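# Place the green block into the blue tray

## Task

Get the green block into the blue tray and leave it there once the robot lets go. The robot must stay upright and level to the end, since falling or finishing tilted is a failure, and nothing may be knocked or moved out of the work area.

## Robot and tools

ROBOT. A Rainbow Robotics RB-Y1 in simulation. It has a differential base with two drive wheels and two rear casters, so it cannot slide sideways. The base is 0.58 m wide, extends 0.10 m in front of the wheel axle and 0.57 m behind it, and sweeps a 0.58 m radius when spinning in place. A folding leg and torso (squat, shift, pitch, yaw) carry a head with head_camera and two 7-joint arms. Each arm ends in a parallel gripper, and a wrist camera (left_wrist_camera, right_wrist_camera) sits in a case that sticks out sideways and can bump into things.

FRAMES. All positions are in metres. In the base frame the origin is on the floor midway between the drive wheels, with x forward, y to the left and z up. left_hand and right_hand are reported in this frame. Each is the point between that gripper's pads, 3 cm back from the fingertips. The fingers point along the hand's -z axis and close along its x axis. chest is a spine point, also in the base frame. The odometry frame is the base frame as it was at the start. base_odometry only integrates wheel rotation, so slip or collisions corrupt it. Its heading is in rad, positive to the left, within ±3.142.

move. Arguments are optional. Allowed combinations: base and/or joints, optionally with min_time_s or contact_limits; or target, optionally with min_time_s; or contact_limits alone. With no action it just returns the state and images.
- base: one object {x_m_s, turn_rad_s, for_s}. This is a velocity held for a duration, not a destination. x_m_s is forward speed in m/s, negative for reverse, with magnitude 0.005 to 1.5 or 0. turn_rad_s is yaw rate in rad/s, positive to the left, with magnitude 0.02 to 1.509 or 0. for_s runs from 0.1 to 5 s. An omitted speed counts as 0. Distance covered is about speed × for_s, and the base keeps coasting briefly after for_s ends. It accelerates at about 0.4 m/s².
- joints: an object mapping joint names to absolute targets, in rad, except grippers, which are in metres of opening. Ranges: torso_squat_rad 0 to 1.2, torso_shift_rad -0.3 to 0.6, torso_pitch_rad -0.2 to 1.4 (positive bows forward), torso_yaw_rad -1.5 to 1.5 (positive left; raise both arms sideways by at least 0.2 rad first). left_shoulder_pitch_rad -2.356 to 2.356 (negative swings the arm forward). left_shoulder_roll_rad 0 to 3.141 and right_shoulder_roll_rad -3.141 to 0 (both move the arm outward). Shoulder yaw ±2.094. Elbows -2.617 to 0.01 (negative bends). Forearm roll ±3.141, wrist pitch -1.57 to 1.919, hand roll ±2.705. left_gripper_m and right_gripper_m 0 to 0.1. head_pan_rad ±0.523 (positive left), head_tilt_rad -0.35 to 1.57 (positive looks down). Combined torso limits also apply: squat+shift ≤ 1.52; squat−shift+pitch ≤ 1.57; shift+0.5·pitch−0.4·squat ≤ 0.7; shift+0.3·pitch−0.5·squat ≤ 0.39.
- target: an absolute hand pose {side: "left" or "right", x, y, z in base-frame metres (-3 to 3) for the pinch point, quat_wxyz: four numbers in the same form the hand lines print}. It is converted once into joint angles, so the hand travels on an arc. Break long moves into shorter steps. It is refused while any earlier move is still running.
- min_time_s: 0.1 to 8. The shortest duration allowed for each arm, head and torso motion.
- contact_limits: {left_gripper_m, right_gripper_m} in mA, 200 to 672.5 (the default). It sets grip force and stays in effect until changed.
- cameras: a list drawn from head_camera, left_wrist_camera, right_wrist_camera, all. blocking: false makes the call return in about 0.5 s while the robot keeps moving.

Other tools. wait {seconds 0–10, cameras}. stop {cameras} brakes everything. zoom_image {camera, region [x0,y0,x1,y1] in pixels, at most 504 each way}. Image sizes: head 896x504, wrists 644x364. read_manual only returns licence text. finished_scene {scene: 1} ends the scene.

RESULTS. The "move" line shows done or the worst status. Hand status is reached (within 10 mm and 2°), short (with the error), or refused (with a reason). Joint statuses: done, moving, off_target (resting short of target, maybe still pushing), stopped, not_followed or "joint command not followed" (the self-collision check blocked the arm), time_out, contact_stop (torso only), limit_stop_at_own_body_* (a body guard stopped it, with no force involved), torque_fault (a 10 s whole-robot halt), limit_stop_at_motor_heat. A refused call, or any stop you did not order, cancels the remaining move, wait and finished_scene calls in that reply. lidar_m gives 12 ranges in 30° sectors starting straight ahead and going counter-clockwise, at 0.23 m height; "-" means nothing detected. motor_effort is wheel effort in %, with the peak in brackets; above about 30 at rest suggests the robot is pushing on something. wheel_motors_off=1 means the wheels cut out for 2 s after stalling. Joint torques, external torques and wrist force/torque are raw, offset readings.

GRASPING. Open wider than the block, then close to a value at least 0.005 m below its width. The gripper then reporting off_target or done are both normal.

AVOID. Keep the two arms from striking or pressing on each other, wrist cameras and fingers included; about 0.5 rad of outward shoulder roll keeps the hands apart. Avoid contact torques near the joint load limits (elbow 33.8 N m, wrist joints 23.5, shoulder 65.8). Don't hold the arms outstretched for long, as motors overheat. Don't drive into furniture, since the base does not stop and may tip or stall. Avoid fast bending or sudden stops with the arms reaching forward, especially with a load. Set the block down gently instead of dropping it from height, and never let the robot end up leaning.

Each tool is called after "Request:" in YAML: its name, and indented under it one key for each argument.

## Session

Request:
move:
  joints: {"head_tilt_rad": 0.6}
  cameras: ["all"]

Scene clock: 0.73 s.
Joint torques (N m): left_arm=[-2.32 -0.35 0.77 -1.34 -0.15 -0.65 0.14] | right_arm=[-2.33 -0.19 -0.6 -1.76 0.07 -0.62 0.23]
External joint torques (N m): left_arm=[-0.02 -0.46 0.76 -0.04 -0.16 -0.04 0.16] | right_arm=[0.51 0.77 -0.53 0.01 0.01 0.05 0.21]
Wrist force (N): left_arm=[-0.5 1.7 -7.9] | right_arm=[-2.1 -0.4 -6.8]
Wrist torque (N m): left_arm=[-0.37 0.07 0.05] | right_arm=[0.19 0.10 -0.18]
Wrist force, peak (N): left_arm=[-1.1 2.2 -8.2] | right_arm=[-2.1 -0.5 -6.9]
move: done
base_odometry: x=+0.000 y=+0.000 heading=+0.000
lidar_m: 2.68 1.85 1.69 1.77 2.48 2.29 2.33 2.72 2.52 2.17 3.09 2.81
base_status: not commanded
joint_positions: torso_squat_rad=+0.350 torso_shift_rad=+0.000 torso_pitch_rad=+0.000 torso_yaw_rad=+0.000 left_shoulder_pitch_rad=+0.020 left_shoulder_roll_rad=+0.004 left_shoulder_yaw_rad=-0.044 left_elbow_rad=-0.246 left_forearm_roll_rad=-0.048 left_wrist_pitch_rad=-0.049 left_hand_roll_rad=-0.025 left_gripper_m=+0.099 right_shoulder_pitch_rad=+0.015 right_shoulder_roll_rad=-0.018 right_shoulder_yaw_rad=+0.001 right_elbow_rad=-0.299 right_forearm_roll_rad=-0.040 right_wrist_pitch_rad=-0.043 right_hand_roll_rad=+0.024 right_gripper_m=+0.101 head_pan_rad=+0.000 head_tilt_rad=+0.600
joint_status: all done
wheel_motors_off: 0
motor_effort: left_wheel=+1(1) right_wheel=+1(2)
chest: x=-0.2280 y=-0.0006 z=+1.2475 quat_wxyz=(+1.000, +0.000, +0.000, +0.000) (m; base frame)
left_hand: x=-0.1119 y=+0.2171 z=+0.5728 quat_wxyz=(+0.989, +0.003, -0.138, -0.055) (m; base frame)
right_hand: x=-0.0842 y=-0.2347 z=+0.5785 quat_wxyz=(+0.986, -0.008, -0.163, -0.009) (m; base frame)
pictures: head_camera, left_wrist_camera, right_wrist_camera

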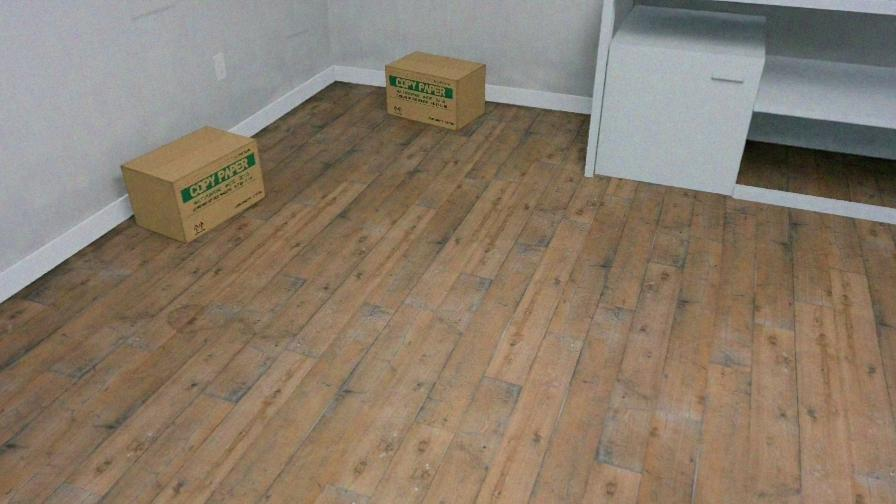

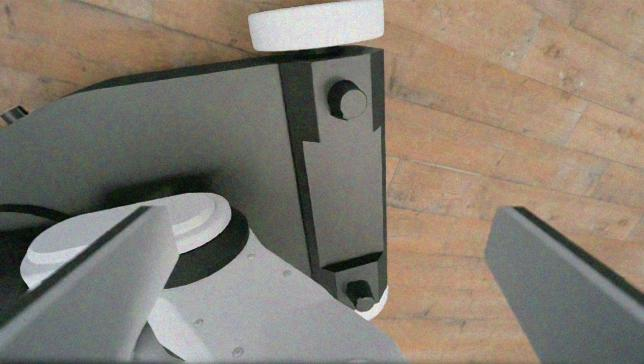

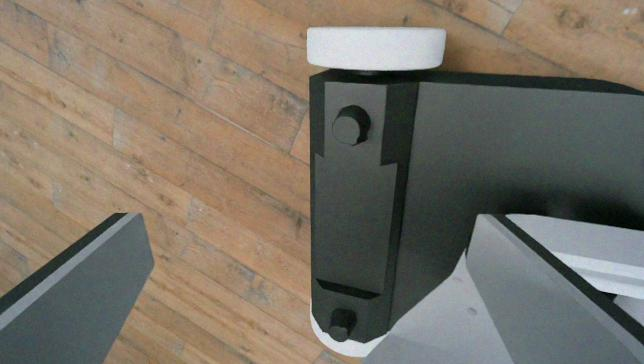

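Request:
move:
  joints: {"head_tilt_rad": 0.35, "head_pan_rad": -0.523}
  cameras: ["head_camera"]

Request:
move:
  joints: {"head_tilt_rad": 0.35, "head_pan_rad": 0.523}
  cameras: ["head_camera"]

Scene clock: 2.47 s.
Joint torques (N m): left_arm=[-2.11 -0.56 0.79 -1.45 -0.17 -0.74 0.02] | right_arm=[-2.22 -0.01 -0.29 -1.77 0.08 -0.85 0.38]
External joint torques (N m): left_arm=[0.19 -0.67 0.78 -0.15 -0.17 -0.12 0.03] | right_arm=[0.63 0.95 -0.22 0 0.01 -0.18 0.36]
Wrist force (N): left_arm=[-0.9 2.1 -7.7] | right_arm=[-2.0 -0.5 -6.8]
Wrist torque (N m): left_arm=[-0.44 0.04 0.06] | right_arm=[0.20 0.12 -0.20]
Wrist force, peak (N): left_arm=[-0.9 1.9 -8.2] | right_arm=[-2.1 -0.5 -7.0]
move: done
base_odometry: x=+0.000 y=+0.000 heading=+0.000
lidar_m: 2.68 1.84 1.72 1.78 2.49 2.30 2.32 2.73 2.50 2.16 3.09 2.81
base_status: not commanded
joint_positions: torso_squat_rad=+0.350 torso_shift_rad=+0.000 torso_pitch_rad=+0.000 torso_yaw_rad=+0.000 left_shoulder_pitch_rad=+0.020 left_shoulder_roll_rad=+0.004 left_shoulder_yaw_rad=-0.044 left_elbow_rad=-0.246 left_forearm_roll_rad=-0.048 left_wrist_pitch_rad=-0.049 left_hand_roll_rad=-0.025 left_gripper_m=+0.099 right_shoulder_pitch_rad=+0.015 right_shoulder_roll_rad=-0.018 right_shoulder_yaw_rad=+0.001 right_elbow_rad=-0.299 right_forearm_roll_rad=-0.040 right_wrist_pitch_rad=-0.043 right_hand_roll_rad=+0.024 right_gripper_m=+0.101 head_pan_rad=-0.523 head_tilt_rad=+0.350
joint_status: all done
wheel_motors_off: 0
motor_effort: left_wheel=+1(1) right_wheel=+1(2)
chest: x=-0.2280 y=-0.0006 z=+1.2475 quat_wxyz=(+1.000, +0.000, +0.000, +0.000) (m; base frame)
left_hand: x=-0.1119 y=+0.2171 z=+0.5728 quat_wxyz=(+0.989, +0.003, -0.138, -0.055) (m; base frame)
right_hand: x=-0.0842 y=-0.2347 z=+0.5785 quat_wxyz=(+0.986, -0.008, -0.163, -0.009) (m; base frame)
pictures: head_camera

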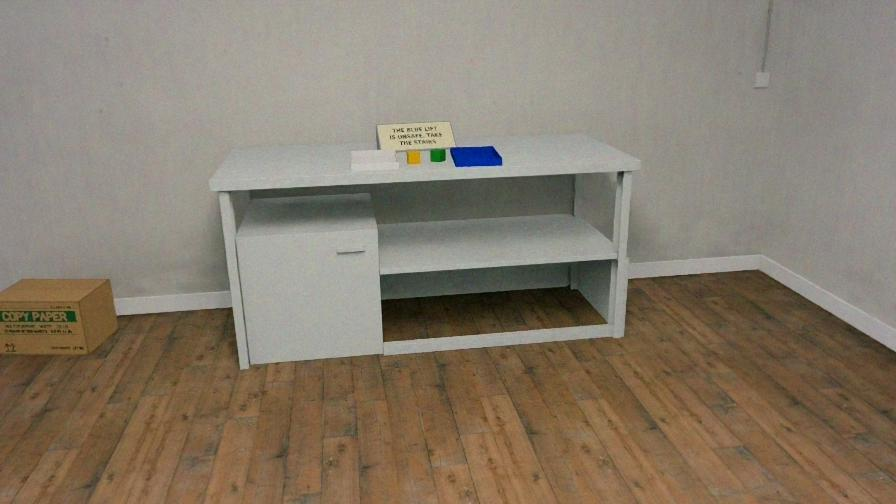

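Scene clock: 3.83 s.
Joint torques (N m): left_arm=[-2.1 -0.53 0.83 -1.39 -0.19 -0.67 0.11] | right_arm=[-2.37 0.24 -0.09 -1.57 0.15 -0.77 0.38]
External joint torques (N m): left_arm=[0.19 -0.64 0.82 -0.09 -0.2 -0.06 0.13] | right_arm=[0.48 1.2 -0.02 0.21 0.08 -0.1 0.36]
Wrist force (N): left_arm=[-0.6 2.0 -8.2] | right_arm=[-1.9 -0.4 -6.6]
Wrist torque (N m): left_arm=[-0.42 0.08 0.07] | right_arm=[0.19 0.12 -0.19]
Wrist force, peak (N): left_arm=[-0.6 2.0 -8.2] | right_arm=[-2.2 -0.4 -7.0]
move: done
base_odometry: x=+0.000 y=+0.000 heading=+0.000
lidar_m: 2.68 1.85 1.71 1.77 2.49 2.29 2.35 2.73 2.52 2.16 3.10 2.81
base_status: not commanded
joint_positions: torso_squat_rad=+0.350 torso_shift_rad=+0.000 torso_pitch_rad=+0.000 torso_yaw_rad=+0.000 left_shoulder_pitch_rad=+0.020 left_shoulder_roll_rad=+0.004 left_shoulder_yaw_rad=-0.044 left_elbow_rad=-0.246 left_forearm_roll_rad=-0.048 left_wrist_pitch_rad=-0.049 left_hand_roll_rad=-0.025 left_gripper_m=+0.099 right_shoulder_pitch_rad=+0.015 right_shoulder_roll_rad=-0.018 right_shoulder_yaw_rad=+0.001 right_elbow_rad=-0.299 right_forearm_roll_rad=-0.040 right_wrist_pitch_rad=-0.043 right_hand_roll_rad=+0.024 right_gripper_m=+0.101 head_pan_rad=+0.523 head_tilt_rad=+0.350
joint_status: all done
wheel_motors_off: 0
motor_effort: left_wheel=+1(1) right_wheel=+1(2)
chest: x=-0.2280 y=-0.0006 z=+1.2475 quat_wxyz=(+1.000, +0.000, +0.000, +0.000) (m; base frame)
left_hand: x=-0.1119 y=+0.2171 z=+0.5728 quat_wxyz=(+0.989, +0.003, -0.138, -0.055) (m; base frame)
right_hand: x=-0.0842 y=-0.2347 z=+0.5785 quat_wxyz=(+0.986, -0.008, -0.163, -0.009) (m; base frame)
pictures: head_camera

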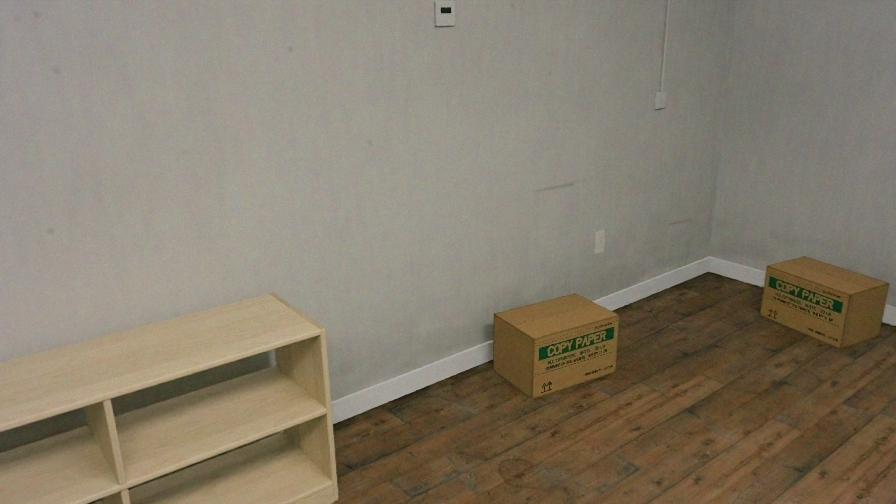

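Request:
move:
  base: {"turn_rad_s": -0.54, "for_s": 1.083}
  joints: {"head_pan_rad": 0, "head_tilt_rad": 0.35, "left_shoulder_roll_rad": 0.15, "right_shoulder_roll_rad": -0.15, "right_shoulder_pitch_rad": 0.2, "right_elbow_rad": -2.1}

Request:
move:
  base: {"x_m_s": 0.9, "for_s": 2.156}

Request:
move:
  base: {"turn_rad_s": 0.36, "for_s": 0.7}
  joints: {"torso_squat_rad": 0.5, "torso_shift_rad": 0.2, "torso_pitch_rad": 0.4, "head_tilt_rad": 0.25}
  cameras: ["head_camera"]

Scene clock: 8.37 s.
Joint torques (N m): left_arm=[-2.16 2.87 1.31 -1.29 -0.19 -0.74 0.09] | right_arm=[-5.72 -1.91 -2.04 -9.17 0.15 -1.6 0.42]
External joint torques (N m): left_arm=[0.12 -1.24 0.86 -0.08 -0.23 -0.15 0.1] | right_arm=[1.68 0.67 -0.28 0.67 -0.06 0.14 0.38]
Wrist force (N): left_arm=[-0.7 0.6 -7.7] | right_arm=[-5.4 0.4 1.2]
Wrist torque (N m): left_arm=[-0.31 0.06 0.07] | right_arm=[0.10 -0.07 -0.25]
Wrist force, peak (N): left_arm=[-0.9 3.0 -8.4] | right_arm=[-5.8 -0.1 -5.6]
move: done
base_odometry: x=+0.000 y=+0.000 heading=-0.569
lidar_m: 2.82 2.81 2.31 1.71 1.76 2.51 2.29 2.32 2.77 2.51 2.15 3.08
base_status: done (sent for 1.07 of 1.07 s)
joint_positions: torso_squat_rad=+0.350 torso_shift_rad=+0.000 torso_pitch_rad=+0.000 torso_yaw_rad=+0.000 left_shoulder_pitch_rad=+0.020 left_shoulder_roll_rad=+0.150 left_shoulder_yaw_rad=-0.044 left_elbow_rad=-0.246 left_forearm_roll_rad=-0.048 left_wrist_pitch_rad=-0.049 left_hand_roll_rad=-0.025 left_gripper_m=+0.099 right_shoulder_pitch_rad=+0.200 right_shoulder_roll_rad=-0.150 right_shoulder_yaw_rad=+0.001 right_elbow_rad=-2.100 right_forearm_roll_rad=-0.040 right_wrist_pitch_rad=-0.043 right_hand_roll_rad=+0.024 right_gripper_m=+0.101 head_pan_rad=+0.000 head_tilt_rad=+0.350
joint_status: all done
wheel_motors_off: 0
motor_effort: left_wheel=+4(25) right_wheel=+2(20)
chest: x=-0.2280 y=-0.0006 z=+1.2475 quat_wxyz=(+1.000, +0.000, +0.000, +0.000) (m; base frame)
left_hand: x=-0.1125 y=+0.3268 z=+0.5804 quat_wxyz=(+0.986, +0.075, -0.133, -0.067) (m; base frame)
right_hand: x=+0.2148 y=-0.2588 z=+1.1941 quat_wxyz=(+0.560, -0.052, -0.826, +0.047) (m; base frame)
pictures: none

Scene clock: 12.87 s.
Joint torques (N m): left_arm=[-1.75 2.77 1.24 -1.05 -0.16 -0.72 0.02] | right_arm=[-6.55 -1.87 -2.1 -9.47 0.15 -1.72 0.26]
External joint torques (N m): left_arm=[0.52 -1.34 0.79 0.16 -0.19 -0.13 0.03] | right_arm=[0.85 0.72 -0.34 0.37 -0.06 0.02 0.22]
Wrist force (N): left_arm=[-0.7 0.8 -7.9] | right_arm=[-5.4 0.3 1.5]
Wrist torque (N m): left_arm=[-0.34 0.06 0.08] | right_arm=[0.12 -0.08 -0.26]
Wrist force, peak (N): left_arm=[-0.6 0.9 -8.5] | right_arm=[-5.8 0.4 1.0]
move: done
base_odometry: x=+1.643 y=-1.051 heading=-0.569
lidar_m: 0.95 0.89 1.10 1.96 2.07 2.69 4.22 3.82 2.12 2.18 2.17 1.32
base_status: done (sent for 2.17 of 2.17 s)
joint_positions: torso_squat_rad=+0.350 torso_shift_rad=+0.000 torso_pitch_rad=+0.000 torso_yaw_rad=+0.000 left_shoulder_pitch_rad=+0.020 left_shoulder_roll_rad=+0.150 left_shoulder_yaw_rad=-0.044 left_elbow_rad=-0.246 left_forearm_roll_rad=-0.048 left_wrist_pitch_rad=-0.049 left_hand_roll_rad=-0.025 left_gripper_m=+0.099 right_shoulder_pitch_rad=+0.200 right_shoulder_roll_rad=-0.150 right_shoulder_yaw_rad=+0.001 right_elbow_rad=-2.100 right_forearm_roll_rad=-0.040 right_wrist_pitch_rad=-0.043 right_hand_roll_rad=+0.024 right_gripper_m=+0.101 head_pan_rad=+0.000 head_tilt_rad=+0.350
joint_status: not commanded
wheel_motors_off: 0
motor_effort: left_wheel=-6(33) right_wheel=+3(32)
chest: x=-0.2280 y=-0.0006 z=+1.2475 quat_wxyz=(+1.000, +0.000, +0.000, +0.000) (m; base frame)
left_hand: x=-0.1124 y=+0.3268 z=+0.5804 quat_wxyz=(+0.986, +0.075, -0.133, -0.067) (m; base frame)
right_hand: x=+0.2148 y=-0.2588 z=+1.1941 quat_wxyz=(+0.560, -0.052, -0.826, +0.047) (m; base frame)
pictures: none

Scene clock: 15.23 s.
Joint torques (N m): left_arm=[8.4 2.92 1.32 2.38 -0.19 0.08 0.18] | right_arm=[-0.35 -1.81 -2.12 -9.79 0.18 -1.63 0.26]
External joint torques (N m): left_arm=[-0.02 -0.91 0.91 -0.46 -0.21 -0.08 0.17] | right_arm=[0.33 0.75 -0.18 0.15 -0.05 0.27 0.21]
Wrist force (N): left_arm=[2.0 1.2 -7.9] | right_arm=[-5.8 0.3 -1.0]
Wrist torque (N m): left_arm=[-0.39 0.21 0.08] | right_arm=[0.14 -0.07 -0.24]
Wrist force, peak (N): left_arm=[2.1 1.2 -8.3] | right_arm=[-6.2 0.3 -1.1]
move: done
base_odometry: x=+1.643 y=-1.051 heading=-0.325
lidar_m: 0.90 0.95 1.84 1.97 2.33 3.76 4.22 2.93 2.10 2.18 1.32 1.57
base_status: done (sent for 0.7 of 0.7 s)
joint_positions: torso_squat_rad=+0.500 torso_shift_rad=+0.200 torso_pitch_rad=+0.400 torso_yaw_rad=+0.000 left_shoulder_pitch_rad=+0.020 left_shoulder_roll_rad=+0.150 left_shoulder_yaw_rad=-0.044 left_elbow_rad=-0.246 left_forearm_roll_rad=-0.048 left_wrist_pitch_rad=-0.049 left_hand_roll_rad=-0.025 left_gripper_m=+0.099 right_shoulder_pitch_rad=+0.200 right_shoulder_roll_rad=-0.150 right_shoulder_yaw_rad=+0.001 right_elbow_rad=-2.100 right_forearm_roll_rad=-0.040 right_wrist_pitch_rad=-0.043 right_hand_roll_rad=+0.024 right_gripper_m=+0.101 head_pan_rad=+0.000 head_tilt_rad=+0.250
joint_status: all done
wheel_motors_off: 0
motor_effort: left_wheel=-5(24) right_wheel=+0(27)
chest: x=+0.0146 y=-0.0006 z=+1.1676 quat_wxyz=(+0.980, +0.000, +0.199, +0.000) (m; base frame)
left_hand: x=-0.1390 y=+0.3268 z=+0.5082 quat_wxyz=(+0.993, +0.060, +0.066, -0.080) (m; base frame)
right_hand: x=+0.4017 y=-0.2587 z=+0.9458 quat_wxyz=(+0.713, -0.042, -0.698, +0.057) (m; base frame)
pictures: head_camera

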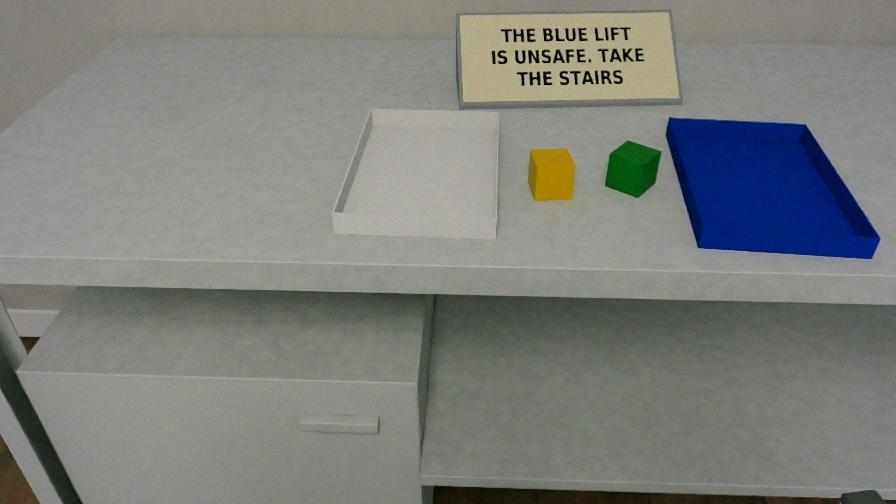

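Request:
move:
  base: {"x_m_s": 0.4, "turn_rad_s": -0.074, "for_s": 1.625}
  joints: {"head_tilt_rad": 0.65}
  cameras: ["head_camera", "right_wrist_camera"]

Scene clock: 18.90 s.
Joint torques (N m): left_arm=[9.51 2.74 1.36 2.86 -0.17 0.15 0.09] | right_arm=[-0.03 -1.8 -2.49 -9.09 0.22 -1.68 0.32]
External joint torques (N m): left_arm=[1.09 -1.09 0.95 0.01 -0.19 -0.01 0.08] | right_arm=[0.66 0.77 -0.55 0.85 0 0.21 0.27]
Wrist force (N): left_arm=[1.6 1.3 -7.9] | right_arm=[-5.4 0.2 -1.0]
Wrist torque (N m): left_arm=[-0.38 0.19 0.06] | right_arm=[0.15 -0.09 -0.24]
Wrist force, peak (N): left_arm=[2.6 1.5 -8.4] | right_arm=[-6.2 0.2 -1.6]
move: done
base_odometry: x=+2.242 y=-1.311 heading=-0.445
lidar_m: 0.43 0.25 0.34 0.72 2.03 3.17 4.88 2.68 2.30 1.03 1.04 0.95
base_status: done (sent for 1.63 of 1.63 s)
joint_positions: torso_squat_rad=+0.500 torso_shift_rad=+0.200 torso_pitch_rad=+0.400 torso_yaw_rad=+0.000 left_shoulder_pitch_rad=+0.020 left_shoulder_roll_rad=+0.150 left_shoulder_yaw_rad=-0.044 left_elbow_rad=-0.246 left_forearm_roll_rad=-0.048 left_wrist_pitch_rad=-0.049 left_hand_roll_rad=-0.025 left_gripper_m=+0.099 right_shoulder_pitch_rad=+0.200 right_shoulder_roll_rad=-0.150 right_shoulder_yaw_rad=+0.001 right_elbow_rad=-2.100 right_forearm_roll_rad=-0.040 right_wrist_pitch_rad=-0.043 right_hand_roll_rad=+0.024 right_gripper_m=+0.101 head_pan_rad=+0.000 head_tilt_rad=+0.650
joint_status: all done
wheel_motors_off: 0
motor_effort: left_wheel=-1(30) right_wheel=+1(20)
chest: x=+0.0146 y=-0.0006 z=+1.1676 quat_wxyz=(+0.980, +0.000, +0.199, +0.000) (m; base frame)
left_hand: x=-0.1388 y=+0.3268 z=+0.5082 quat_wxyz=(+0.993, +0.060, +0.066, -0.080) (m; base frame)
right_hand: x=+0.4018 y=-0.2586 z=+0.9460 quat_wxyz=(+0.713, -0.042, -0.698, +0.057) (m; base frame)
pictures: head_camera, right_wrist_camera

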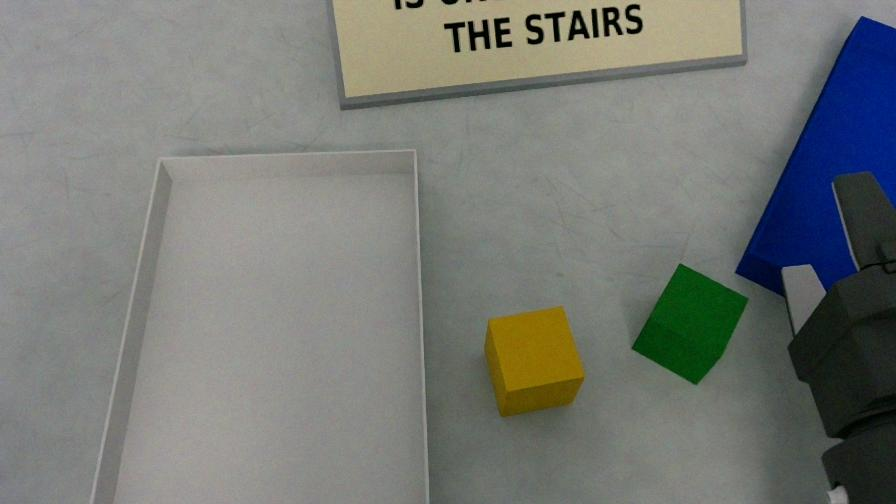

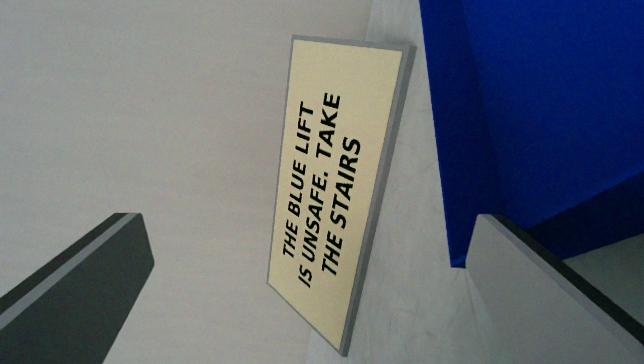

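Request:
zoom_image:
  camera: "head_camera"
  region: [610, 240, 790, 400]

Scaled by 2.800 from the camera's 896x504 image, which has a finer 1280x720 frame.

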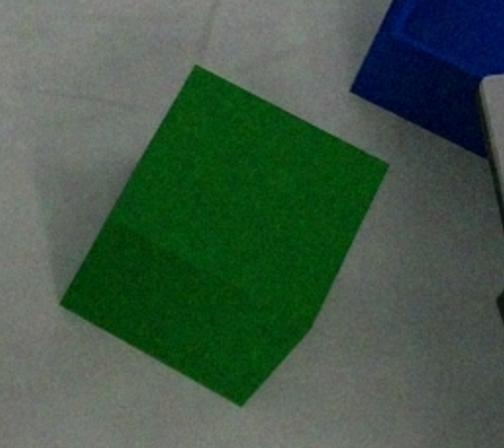

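Request:
move:
  target: {"side": "right", "x": 0.413, "y": -0.183, "z": 0.96, "quat_wxyz": [0.8727, 0, 0, 0.4882]}
  cameras: ["head_camera", "right_wrist_camera"]

Scene clock: 30.57 s.
Joint torques (N m): left_arm=[8.76 3.1 1.43 2.51 -0.16 0.13 0.06] | right_arm=[18.21 -2.48 3.51 13.75 0.28 10.45 0.01]
External joint torques (N m): left_arm=[0.38 -0.72 1.01 -0.32 -0.17 -0.02 0.05] | right_arm=[21.31 0.7 6.08 23.66 0.05 12.33 -0.04]
External joint torques when the fault began: right_arm=[17.55 -0.05 21.73 38.86 -1.98 23.71 -0.03]
Wrist force (N): left_arm=[1.9 1.2 -8.0] | right_arm=[42.6 -0.3 3.2]
Wrist torque (N m): left_arm=[-0.36 0.21 0.09] | right_arm=[0.22 -1.22 -0.02]
Wrist force, peak (N): left_arm=[4.0 2.2 -8.2] | right_arm=[78.9 -17.6 31.1]
move: torque_fault
TORQUE FAULT: right_elbow_rad reached its load limit. The robot stopped for 10 seconds, dropped its targets and accepts commands again. The stop added 9.4 s to the call.
base_odometry: x=+2.242 y=-1.311 heading=-0.445
lidar_m: 0.43 0.26 0.32 0.71 2.02 3.15 4.85 2.67 2.28 1.01 1.03 0.94
base_status: not commanded
joint_positions: torso_squat_rad=+0.500 torso_shift_rad=+0.199 torso_pitch_rad=+0.398 torso_yaw_rad=+0.000 left_shoulder_pitch_rad=+0.020 left_shoulder_roll_rad=+0.150 left_shoulder_yaw_rad=-0.044 left_elbow_rad=-0.246 left_forearm_roll_rad=-0.048 left_wrist_pitch_rad=-0.049 left_hand_roll_rad=-0.025 left_gripper_m=+0.099 right_shoulder_pitch_rad=+0.049 right_shoulder_roll_rad=-0.280 right_shoulder_yaw_rad=+0.098 right_elbow_rad=-2.053 right_forearm_roll_rad=-0.245 right_wrist_pitch_rad=+0.191 right_hand_roll_rad=+0.035 right_gripper_m=+0.100 head_pan_rad=+0.000 head_tilt_rad=+0.650
joint_status: right_shoulder_pitch_rad torque_fault (moved -0.151 of -1.314); right_shoulder_roll_rad torque_fault (moved -0.130 of -0.717); right_shoulder_yaw_rad torque_fault (moved +0.097 of +0.503); right_elbow_rad torque_fault (moved +0.047 of +0.263); right_forearm_roll_rad torque_fault (moved -0.205 of -1.086); right_wrist_pitch_rad torque_fault (moved +0.234 of +1.962); right_hand_roll_rad torque_fault (moved +0.011 of +0.051)
wheel_motors_off: 0
on_its_own: right_shoulder_pitch_rad is held at +0.054, not at your -1.114, since a torque_fault; right_shoulder_roll_rad is held at -0.280, not at your -0.867, since a torque_fault; right_shoulder_yaw_rad is held at +0.100, not at your +0.504, since a torque_fault; right_elbow_rad is held at -2.047, not at your -1.837, since a torque_fault; right_forearm_roll_rad is held at -0.245, not at your -1.126, since a torque_fault; right_wrist_pitch_rad is held at +0.194, not at your +1.919, since a torque_fault; right_hand_roll_rad is held at +0.035, not at your +0.074, since a torque_fault
motor_effort: left_wheel=-1(18) right_wheel=-2(13)
chest: x=+0.0136 y=-0.0003 z=+1.1678 quat_wxyz=(+0.980, +0.000, +0.198, +0.000) (m; base frame)
left_hand: x=-0.1388 y=+0.3267 z=+0.5080 quat_wxyz=(+0.993, +0.060, +0.065, -0.080) (m; base frame)
right_hand: x=+0.4311 y=-0.2044 z=+0.9148 quat_wxyz=(+0.767, +0.064, -0.634, +0.080) (m; base frame)
right_hand_status: short (checked arc, planned for 1.3 s): torque_fault, 53 mm and 89.8 deg off.
pictures: head_camera, right_wrist_camera

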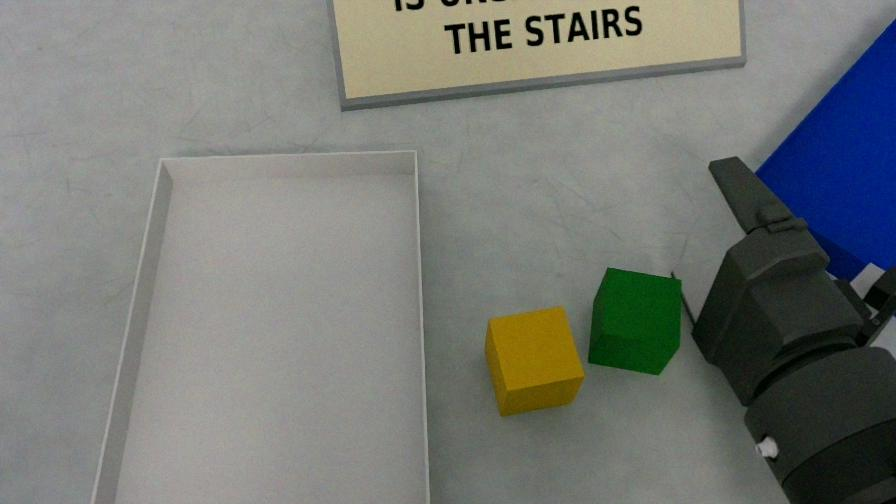

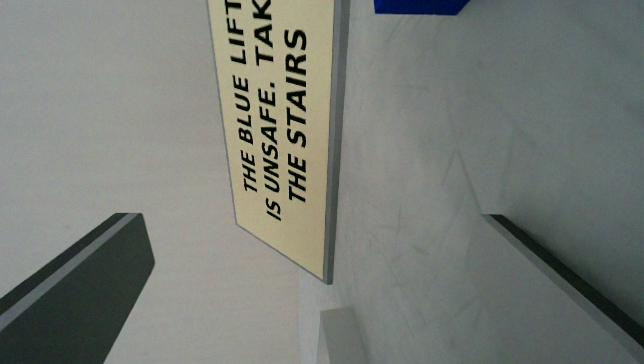

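Request:
move:
  target: {"side": "right", "x": 0.41, "y": -0.225, "z": 1.1, "quat_wxyz": [0.767, 0.064, -0.634, 0.08]}
  cameras: ["head_camera"]

Scene clock: 32.70 s.
Joint torques (N m): left_arm=[8.72 3.51 1.46 2.68 -0.08 0.07 0.13] | right_arm=[-2.27 -4.86 -5.55 -7.56 0.48 -1.74 0.2]
External joint torques (N m): left_arm=[0.3 -0.31 1.04 -0.17 -0.1 -0.09 0.12] | right_arm=[0.3 1.38 -1.02 0.26 0.08 0.14 0.15]
Wrist force (N): left_arm=[2.2 1.5 -8.3] | right_arm=[-7.9 0.6 -1.8]
Wrist torque (N m): left_arm=[-0.42 0.27 0.08] | right_arm=[0.04 -0.34 -0.21]
Wrist force, peak (N): left_arm=[1.7 1.6 -8.5] | right_arm=[43.0 -0.2 3.6]
move: short
base_odometry: x=+2.242 y=-1.311 heading=-0.445
lidar_m: 0.44 0.26 0.31 0.72 2.03 3.16 4.88 2.68 2.30 1.03 1.02 0.95
base_status: not commanded
joint_positions: torso_squat_rad=+0.500 torso_shift_rad=+0.200 torso_pitch_rad=+0.400 torso_yaw_rad=+0.000 left_shoulder_pitch_rad=+0.020 left_shoulder_roll_rad=+0.150 left_shoulder_yaw_rad=-0.044 left_elbow_rad=-0.246 left_forearm_roll_rad=-0.048 left_wrist_pitch_rad=-0.049 left_hand_roll_rad=-0.025 left_gripper_m=+0.099 right_shoulder_pitch_rad=+0.044 right_shoulder_roll_rad=-0.524 right_shoulder_yaw_rad=-0.198 right_elbow_rad=-2.617 right_forearm_roll_rad=-0.472 right_wrist_pitch_rad=+0.663 right_hand_roll_rad=-0.179 right_gripper_m=+0.101 head_pan_rad=+0.000 head_tilt_rad=+0.650
joint_status: all done
wheel_motors_off: 0
motor_effort: left_wheel=+0(1) right_wheel=+0(2)
chest: x=+0.0145 y=-0.0006 z=+1.1676 quat_wxyz=(+0.980, +0.000, +0.199, +0.000) (m; base frame)
left_hand: x=-0.1390 y=+0.3267 z=+0.5082 quat_wxyz=(+0.993, +0.060, +0.066, -0.080) (m; base frame)
right_hand: x=+0.4114 y=-0.2254 z=+1.0984 quat_wxyz=(+0.740, +0.098, -0.657, +0.103) (m; base frame)
right_hand_status: short (checked arc, as near as the solve gets, planned for 0.9 s): 2 mm and 6.2 deg off. The place is met; only the turn is off.
pictures: head_camera

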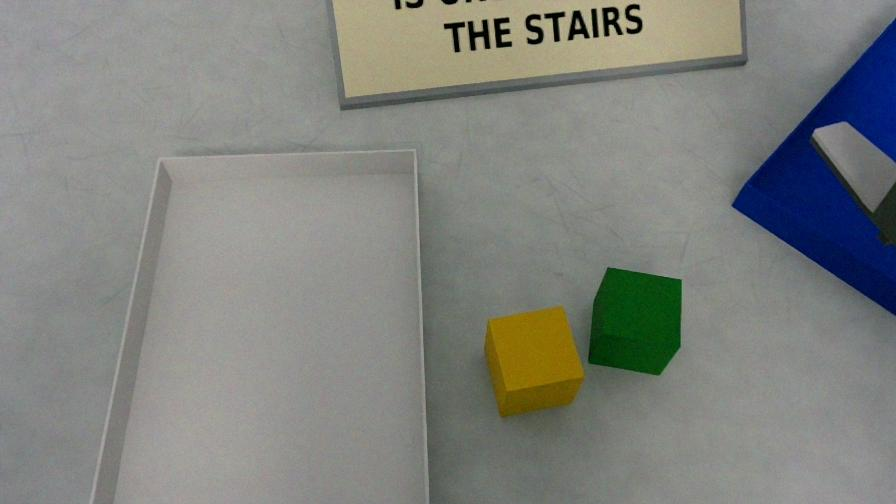

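Request:
zoom_image:
  camera: "head_camera"
  region: [470, 250, 710, 430]

Scaled by 2.100 from the camera's 896x504 image, which has a finer 1280x720 frame.

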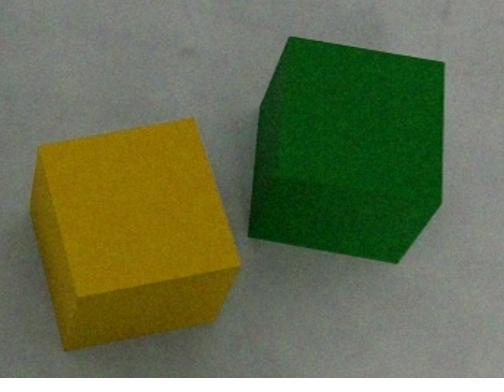

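Request:
move:
  target: {"side": "right", "x": 0.45, "y": -0.2, "z": 1.07, "quat_wxyz": [0.939, 0, -0.343, 0]}

Request:
move:
  target: {"side": "right", "x": 0.393, "y": -0.13, "z": 1.01, "quat_wxyz": [0.9957, 0, 0, -0.0924]}
  cameras: ["head_camera", "right_wrist_camera"]

Scene clock: 34.83 s.
Joint torques (N m): left_arm=[8.56 3.66 1.32 2.78 -0.02 0.12 0.05] | right_arm=[-11.83 -7.42 -5.75 -3.02 0.96 -1.25 0.82]
External joint torques (N m): left_arm=[0.13 -0.16 0.91 -0.07 -0.04 -0.04 0.04] | right_arm=[1.46 1.12 1.01 0.29 -0.06 -0.44 0.79]
Wrist force (N): left_arm=[1.6 1.3 -7.8] | right_arm=[-5.4 0.9 -5.9]
Wrist torque (N m): left_arm=[-0.41 0.20 0.08] | right_arm=[0.00 -0.14 -0.19]
Wrist force, peak (N): left_arm=[1.6 1.0 -8.7] | right_arm=[-8.3 -0.4 -3.8]
move: done
base_odometry: x=+2.242 y=-1.311 heading=-0.445
lidar_m: 0.45 0.26 0.33 0.72 2.02 3.16 4.88 2.67 2.30 1.02 1.03 0.94
base_status: not commanded
joint_positions: torso_squat_rad=+0.500 torso_shift_rad=+0.200 torso_pitch_rad=+0.400 torso_yaw_rad=+0.000 left_shoulder_pitch_rad=+0.020 left_shoulder_roll_rad=+0.150 left_shoulder_yaw_rad=-0.044 left_elbow_rad=-0.246 left_forearm_roll_rad=-0.048 left_wrist_pitch_rad=-0.049 left_hand_roll_rad=-0.025 left_gripper_m=+0.099 right_shoulder_pitch_rad=-0.896 right_shoulder_roll_rad=-0.832 right_shoulder_yaw_rad=+0.171 right_elbow_rad=-2.381 right_forearm_roll_rad=-0.608 right_wrist_pitch_rad=+1.919 right_hand_roll_rad=-0.876 right_gripper_m=+0.101 head_pan_rad=+0.000 head_tilt_rad=+0.650
joint_status: all done
wheel_motors_off: 0
motor_effort: left_wheel=-1(1) right_wheel=+0(1)
chest: x=+0.0146 y=-0.0006 z=+1.1676 quat_wxyz=(+0.980, +0.000, +0.199, +0.000) (m; base frame)
left_hand: x=-0.1390 y=+0.3267 z=+0.5082 quat_wxyz=(+0.993, +0.060, +0.066, -0.080) (m; base frame)
right_hand: x=+0.4499 y=-0.2009 z=+1.0699 quat_wxyz=(+0.939, +0.001, -0.345, +0.000) (m; base frame)
right_hand_status: reached (checked arc, planned for 1.1 s): 1 mm and 0.2 deg off.
pictures: none

Scene clock: 35.97 s.
Joint torques (N m): left_arm=[9.04 3.22 1.07 2.48 -0.2 0.2 0.14] | right_arm=[-16.95 -6.86 -8.54 -2.08 0.39 -0.2 0.62]
External joint torques (N m): left_arm=[0.62 -0.6 0.65 -0.37 -0.22 0.04 0.13] | right_arm=[0.79 0.61 0.41 0.26 0.2 -0.2 0.62]
Wrist force (N): left_arm=[1.8 1.8 -8.1] | right_arm=[-1.5 0.5 -7.1]
Wrist torque (N m): left_arm=[-0.45 0.22 0.07] | right_arm=[0.06 0.05 -0.13]
Wrist force, peak (N): left_arm=[2.2 1.5 -8.4] | right_arm=[-3.7 0.9 -7.7]
move: done
base_odometry: x=+2.242 y=-1.311 heading=-0.445
lidar_m: 0.42 0.26 0.32 0.72 2.02 3.15 4.87 2.67 2.31 1.03 1.03 0.95
base_status: not commanded
joint_positions: torso_squat_rad=+0.500 torso_shift_rad=+0.200 torso_pitch_rad=+0.400 torso_yaw_rad=+0.000 left_shoulder_pitch_rad=+0.020 left_shoulder_roll_rad=+0.150 left_shoulder_yaw_rad=-0.044 left_elbow_rad=-0.246 left_forearm_roll_rad=-0.048 left_wrist_pitch_rad=-0.049 left_hand_roll_rad=-0.025 left_gripper_m=+0.099 right_shoulder_pitch_rad=-1.359 right_shoulder_roll_rad=-0.886 right_shoulder_yaw_rad=+0.673 right_elbow_rad=-1.909 right_forearm_roll_rad=-1.332 right_wrist_pitch_rad=+1.919 right_hand_roll_rad=-1.397 right_gripper_m=+0.101 head_pan_rad=+0.000 head_tilt_rad=+0.650
joint_status: all done
wheel_motors_off: 0
motor_effort: left_wheel=+0(1) right_wheel=+0(1)
chest: x=+0.0146 y=-0.0006 z=+1.1676 quat_wxyz=(+0.980, +0.000, +0.199, +0.000) (m; base frame)
left_hand: x=-0.1390 y=+0.3267 z=+0.5082 quat_wxyz=(+0.993, +0.060, +0.066, -0.080) (m; base frame)
right_hand: x=+0.3930 y=-0.1301 z=+1.0101 quat_wxyz=(+0.996, +0.001, -0.001, -0.093) (m; base frame)
right_hand_status: reached (checked arc, planned for 0.8 s): 0 mm and 0.1 deg off.
pictures: head_camera, right_wrist_camera

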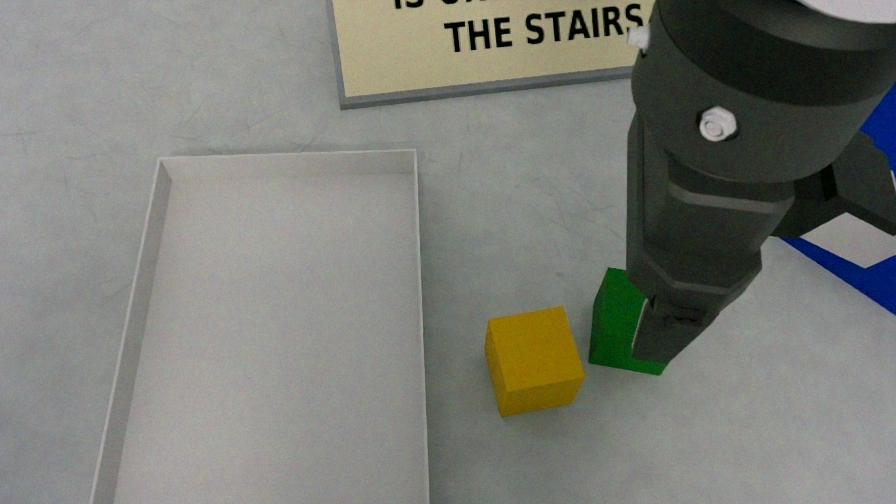

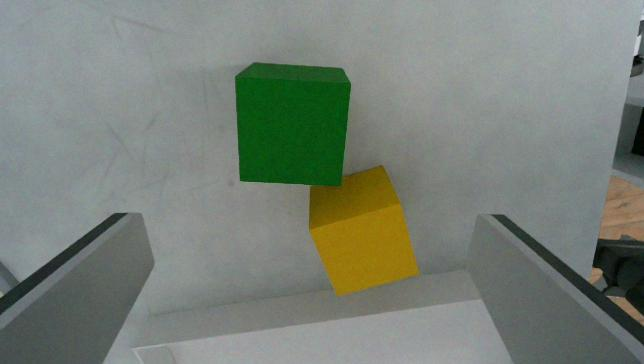

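Request:
zoom_image:
  camera: "right_wrist_camera"
  region: [200, 40, 440, 310]

Scaled by 1.867 from the camera's 644x364 image, which has a finer 1265x715 frame.

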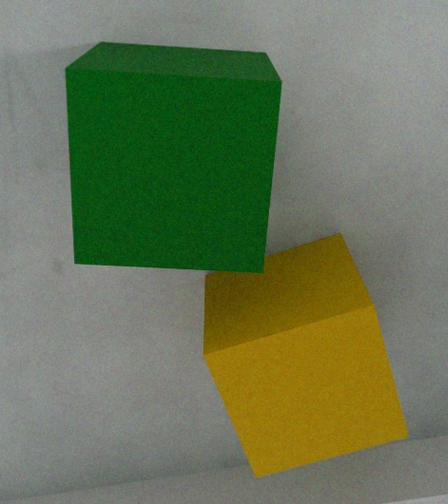

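Request:
move:
  target: {"side": "right", "x": 0.404, "y": -0.143, "z": 0.94, "quat_wxyz": [0.9926, 0, 0, -0.1212]}
  cameras: ["head_camera", "right_wrist_camera"]

Scene clock: 38.10 s.
Joint torques (N m): left_arm=[9.04 3.35 0.96 2.65 -0.14 0.18 0.04] | right_arm=[-17.92 -6.14 -8.75 -3.4 -0.19 0 0.45]
External joint torques (N m): left_arm=[0.61 -0.48 0.55 -0.2 -0.16 0.03 0.03] | right_arm=[-0.49 1.69 0.24 -0.04 -0.4 -0.01 0.45]
Wrist force (N): left_arm=[1.8 1.2 -8.1] | right_arm=[-1.4 0.7 -7.3]
Wrist torque (N m): left_arm=[-0.39 0.20 0.08] | right_arm=[0.03 0.08 -0.22]
Wrist force, peak (N): left_arm=[2.1 1.3 -8.4] | right_arm=[-2.0 1.3 -8.8]
move: done
base_odometry: x=+2.242 y=-1.311 heading=-0.445
lidar_m: 0.41 0.26 0.34 0.72 2.04 3.16 4.87 2.66 2.29 1.02 1.02 0.95
base_status: not commanded
joint_positions: torso_squat_rad=+0.500 torso_shift_rad=+0.200 torso_pitch_rad=+0.400 torso_yaw_rad=+0.000 left_shoulder_pitch_rad=+0.020 left_shoulder_roll_rad=+0.150 left_shoulder_yaw_rad=-0.044 left_elbow_rad=-0.246 left_forearm_roll_rad=-0.048 left_wrist_pitch_rad=-0.049 left_hand_roll_rad=-0.025 left_gripper_m=+0.099 right_shoulder_pitch_rad=-1.228 right_shoulder_roll_rad=-0.875 right_shoulder_yaw_rad=+0.743 right_elbow_rad=-1.833 right_forearm_roll_rad=-1.182 right_wrist_pitch_rad=+1.772 right_hand_roll_rad=-1.338 right_gripper_m=+0.101 head_pan_rad=+0.000 head_tilt_rad=+0.650
joint_status: all done
wheel_motors_off: 0
motor_effort: left_wheel=+0(0) right_wheel=+0(1)
chest: x=+0.0146 y=-0.0006 z=+1.1675 quat_wxyz=(+0.980, +0.000, +0.199, +0.000) (m; base frame)
left_hand: x=-0.1389 y=+0.3267 z=+0.5082 quat_wxyz=(+0.993, +0.060, +0.066, -0.080) (m; base frame)
right_hand: x=+0.4039 y=-0.1431 z=+0.9398 quat_wxyz=(+0.993, +0.000, +0.000, -0.121) (m; base frame)
right_hand_status: reached (checked arc, planned for 0.4 s): 0 mm and 0.0 deg off.
pictures: head_camera, right_wrist_camera

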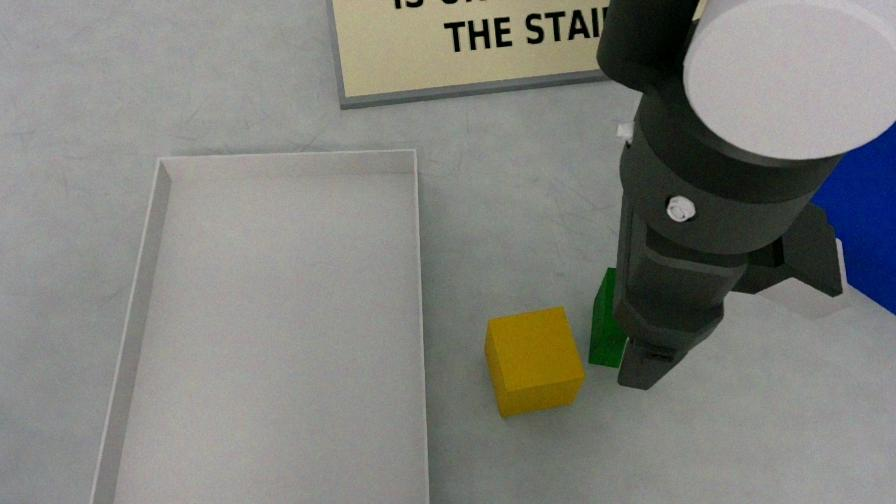

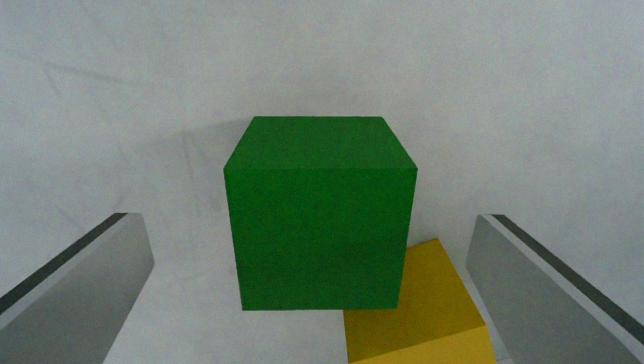

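Request:
move:
  target: {"side": "right", "x": 0.404, "y": -0.143, "z": 0.907, "quat_wxyz": [0.9926, 0, 0, -0.1212]}

Request:
move:
  joints: {"right_gripper_m": 0.04}

Request:
move:
  target: {"side": "right", "x": 0.404, "y": -0.143, "z": 0.99, "quat_wxyz": [0.9926, 0, 0, -0.1212]}
  cameras: ["head_camera", "right_wrist_camera"]

Scene clock: 39.50 s.
Joint torques (N m): left_arm=[8.63 3.59 1.11 2.57 -0.13 0.24 0.15] | right_arm=[-17.59 -5.88 -9.13 -3.59 0.14 -0.14 0.27]
External joint torques (N m): left_arm=[0.2 -0.23 0.7 -0.28 -0.15 0.08 0.14] | right_arm=[-0.36 1.83 -0.26 0.19 -0.07 -0.14 0.27]
Wrist force (N): left_arm=[1.6 1.3 -8.3] | right_arm=[-1.6 0.7 -7.2]
Wrist torque (N m): left_arm=[-0.39 0.19 0.09] | right_arm=[0.03 0.07 -0.20]
Wrist force, peak (N): left_arm=[1.7 1.5 -8.5] | right_arm=[-1.8 0.4 -8.8]
move: done
base_odometry: x=+2.242 y=-1.311 heading=-0.445
lidar_m: 0.44 0.26 0.33 0.72 2.02 3.16 4.87 2.67 2.29 1.01 1.02 0.95
base_status: not commanded
joint_positions: torso_squat_rad=+0.500 torso_shift_rad=+0.200 torso_pitch_rad=+0.400 torso_yaw_rad=+0.000 left_shoulder_pitch_rad=+0.020 left_shoulder_roll_rad=+0.150 left_shoulder_yaw_rad=-0.044 left_elbow_rad=-0.246 left_forearm_roll_rad=-0.048 left_wrist_pitch_rad=-0.049 left_hand_roll_rad=-0.025 left_gripper_m=+0.099 right_shoulder_pitch_rad=-1.180 right_shoulder_roll_rad=-0.851 right_shoulder_yaw_rad=+0.784 right_elbow_rad=-1.794 right_forearm_roll_rad=-1.117 right_wrist_pitch_rad=+1.704 right_hand_roll_rad=-1.309 right_gripper_m=+0.101 head_pan_rad=+0.000 head_tilt_rad=+0.650
joint_status: all done
wheel_motors_off: 0
motor_effort: left_wheel=+0(1) right_wheel=+0(1)
chest: x=+0.0146 y=-0.0006 z=+1.1675 quat_wxyz=(+0.980, +0.000, +0.199, +0.000) (m; base frame)
left_hand: x=-0.1390 y=+0.3267 z=+0.5082 quat_wxyz=(+0.993, +0.060, +0.066, -0.080) (m; base frame)
right_hand: x=+0.4039 y=-0.1431 z=+0.9069 quat_wxyz=(+0.993, +0.000, +0.000, -0.121) (m; base frame)
right_hand_status: reached (checked arc, planned for 0.3 s): 0 mm and 0.0 deg off.
pictures: none

Scene clock: 40.70 s.
Joint torques (N m): left_arm=[8.72 3.31 0.92 2.51 -0.13 0.13 0.1] | right_arm=[-17.59 -5.69 -9.41 -3.68 0.26 -0.02 0.4]
External joint torques (N m): left_arm=[0.29 -0.52 0.5 -0.34 -0.15 -0.03 0.09] | right_arm=[-0.36 2.03 -0.53 0.1 0.05 -0.02 0.4]
Wrist force (N): left_arm=[1.9 0.8 -7.8] | right_arm=[-1.6 0.5 -6.4]
Wrist torque (N m): left_arm=[-0.30 0.23 0.07] | right_arm=[0.06 0.03 -0.19]
Wrist force, peak (N): left_arm=[1.4 1.2 -8.6] | right_arm=[-1.7 0.7 -7.4]
move: off_target
base_odometry: x=+2.242 y=-1.311 heading=-0.445
lidar_m: 0.41 0.26 0.33 0.73 2.02 3.16 4.87 2.68 2.30 1.02 1.02 0.93
base_status: not commanded
joint_positions: torso_squat_rad=+0.500 torso_shift_rad=+0.200 torso_pitch_rad=+0.400 torso_yaw_rad=+0.000 left_shoulder_pitch_rad=+0.020 left_shoulder_roll_rad=+0.150 left_shoulder_yaw_rad=-0.044 left_elbow_rad=-0.246 left_forearm_roll_rad=-0.048 left_wrist_pitch_rad=-0.049 left_hand_roll_rad=-0.025 left_gripper_m=+0.099 right_shoulder_pitch_rad=-1.180 right_shoulder_roll_rad=-0.851 right_shoulder_yaw_rad=+0.784 right_elbow_rad=-1.794 right_forearm_roll_rad=-1.117 right_wrist_pitch_rad=+1.704 right_hand_roll_rad=-1.309 right_gripper_m=+0.050 head_pan_rad=+0.000 head_tilt_rad=+0.650
joint_status: right_gripper_m off_target (ended at +0.050, target +0.040)
wheel_motors_off: 0
motor_effort: left_wheel=+0(0) right_wheel=+1(1)
chest: x=+0.0146 y=-0.0006 z=+1.1675 quat_wxyz=(+0.980, +0.000, +0.199, +0.000) (m; base frame)
left_hand: x=-0.1390 y=+0.3267 z=+0.5082 quat_wxyz=(+0.993, +0.060, +0.066, -0.080) (m; base frame)
right_hand: x=+0.4039 y=-0.1431 z=+0.9069 quat_wxyz=(+0.993, +0.000, +0.000, -0.121) (m; base frame)
pictures: none

Scene clock: 41.50 s.
Joint torques (N m): left_arm=[8.85 3.6 1.38 2.63 -0.19 0.19 0.08] | right_arm=[-16.11 -6.73 -10.13 -2.63 0.27 -0.29 0.27]
External joint torques (N m): left_arm=[0.43 -0.23 0.96 -0.22 -0.2 0.04 0.07] | right_arm=[1.65 1.18 -1.1 0.04 0.07 -0.29 0.27]
Wrist force (N): left_arm=[1.9 1.2 -8.2] | right_arm=[-1.9 1.0 -8.2]
Wrist torque (N m): left_arm=[-0.38 0.21 0.07] | right_arm=[0.01 -0.01 -0.11]
Wrist force, peak (N): left_arm=[2.1 1.0 -8.6] | right_arm=[-2.3 0.8 -9.8]
move: done
base_odometry: x=+2.242 y=-1.311 heading=-0.445
lidar_m: 0.42 0.26 0.33 0.72 2.02 3.14 4.87 2.69 2.29 1.01 1.04 0.94
base_status: not commanded
joint_positions: torso_squat_rad=+0.500 torso_shift_rad=+0.200 torso_pitch_rad=+0.400 torso_yaw_rad=+0.000 left_shoulder_pitch_rad=+0.020 left_shoulder_roll_rad=+0.150 left_shoulder_yaw_rad=-0.044 left_elbow_rad=-0.246 left_forearm_roll_rad=-0.048 left_wrist_pitch_rad=-0.049 left_hand_roll_rad=-0.025 left_gripper_m=+0.099 right_shoulder_pitch_rad=-1.312 right_shoulder_roll_rad=-0.900 right_shoulder_yaw_rad=+0.680 right_elbow_rad=-1.865 right_forearm_roll_rad=-1.284 right_wrist_pitch_rad=+1.874 right_hand_roll_rad=-1.377 right_gripper_m=+0.050 head_pan_rad=+0.000 head_tilt_rad=+0.650
joint_status: all done
wheel_motors_off: 0
motor_effort: left_wheel=+0(1) right_wheel=+0(1)
chest: x=+0.0146 y=-0.0006 z=+1.1676 quat_wxyz=(+0.980, +0.000, +0.199, +0.000) (m; base frame)
left_hand: x=-0.1389 y=+0.3267 z=+0.5082 quat_wxyz=(+0.993, +0.060, +0.066, -0.080) (m; base frame)
right_hand: x=+0.4040 y=-0.1430 z=+0.9901 quat_wxyz=(+0.993, +0.000, +0.000, -0.121) (m; base frame)
right_hand_status: reached (checked arc, planned for 0.4 s): 0 mm and 0.0 deg off.
pictures: head_camera, right_wrist_camera

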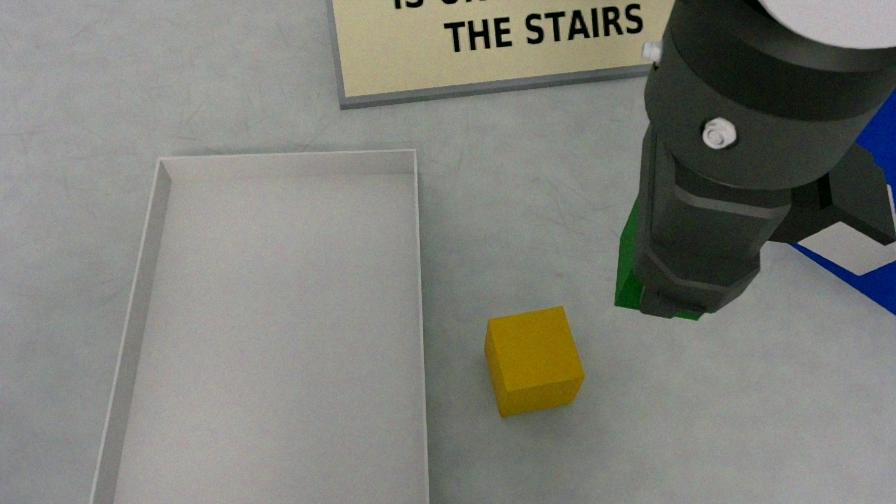

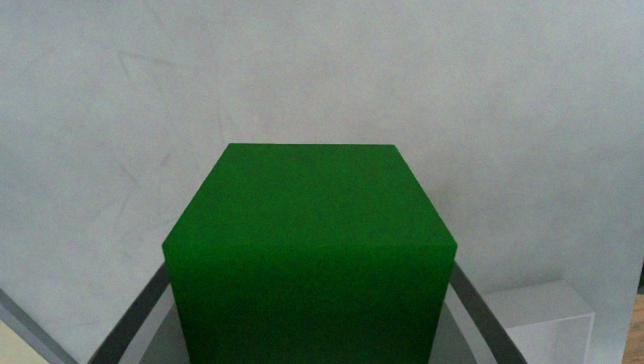

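Request:
move:
  target: {"side": "right", "x": 0.5, "y": -0.367, "z": 1.0, "quat_wxyz": [0.9239, 0, 0, -0.3824]}
  min_time_s: 1.2
  cameras: ["head_camera", "right_wrist_camera"]

Scene clock: 45.07 s.
Joint torques (N m): left_arm=[8.62 3.51 1.46 2.56 -0.14 0.2 0.08] | right_arm=[-17.09 -11.98 -9.76 -2.98 0.18 -0.32 0.26]
External joint torques (N m): left_arm=[0.19 -0.32 1.04 -0.29 -0.16 0.04 0.08] | right_arm=[1.22 2.09 -1.74 -0.2 -0.04 -0.32 0.26]
Wrist force (N): left_arm=[1.6 1.0 -8.1] | right_arm=[-1.9 0.8 -8.1]
Wrist torque (N m): left_arm=[-0.34 0.18 0.09] | right_arm=[0.03 0.01 -0.22]
Wrist force, peak (N): left_arm=[1.7 1.6 -8.5] | right_arm=[-2.8 1.4 -8.6]
move: done
base_odometry: x=+2.242 y=-1.311 heading=-0.445
lidar_m: 0.43 0.26 0.33 0.70 2.03 3.14 4.88 2.68 2.30 1.01 1.02 0.94
base_status: not commanded
joint_positions: torso_squat_rad=+0.500 torso_shift_rad=+0.200 torso_pitch_rad=+0.400 torso_yaw_rad=+0.000 left_shoulder_pitch_rad=+0.020 left_shoulder_roll_rad=+0.150 left_shoulder_yaw_rad=-0.044 left_elbow_rad=-0.246 left_forearm_roll_rad=-0.048 left_wrist_pitch_rad=-0.049 left_hand_roll_rad=-0.025 left_gripper_m=+0.099 right_shoulder_pitch_rad=-1.290 right_shoulder_roll_rad=-1.139 right_shoulder_yaw_rad=+0.535 right_elbow_rad=-1.176 right_forearm_roll_rad=-1.257 right_wrist_pitch_rad=+1.757 right_hand_roll_rad=-1.051 right_gripper_m=+0.050 head_pan_rad=+0.000 head_tilt_rad=+0.650
joint_status: all done
wheel_motors_off: 0
motor_effort: left_wheel=+0(0) right_wheel=+1(1)
chest: x=+0.0146 y=-0.0006 z=+1.1676 quat_wxyz=(+0.980, +0.000, +0.199, +0.000) (m; base frame)
left_hand: x=-0.1389 y=+0.3267 z=+0.5082 quat_wxyz=(+0.993, +0.060, +0.066, -0.080) (m; base frame)
right_hand: x=+0.4999 y=-0.3671 z=+0.9999 quat_wxyz=(+0.924, +0.000, +0.000, -0.382) (m; base frame)
right_hand_status: reached (checked arc, planned for 1.2 s): 0 mm and 0.0 deg off.
pictures: head_camera, right_wrist_camera

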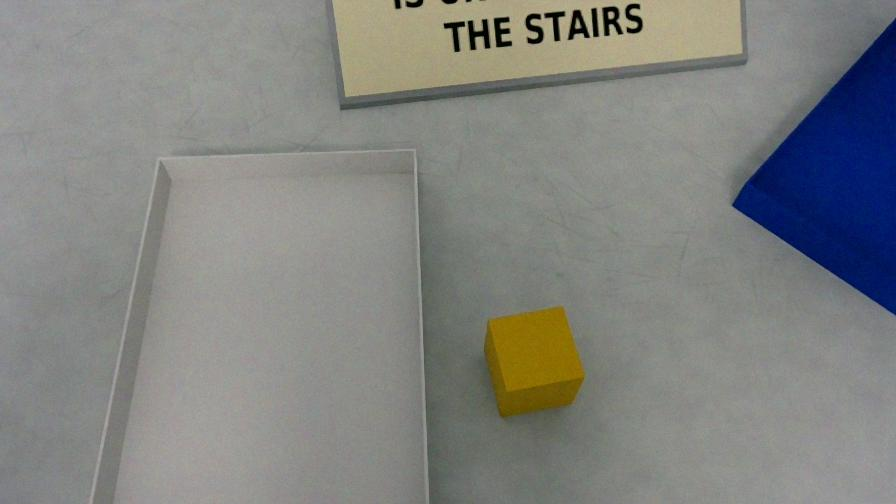

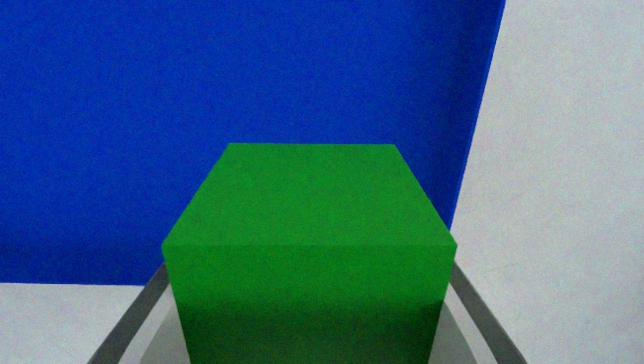

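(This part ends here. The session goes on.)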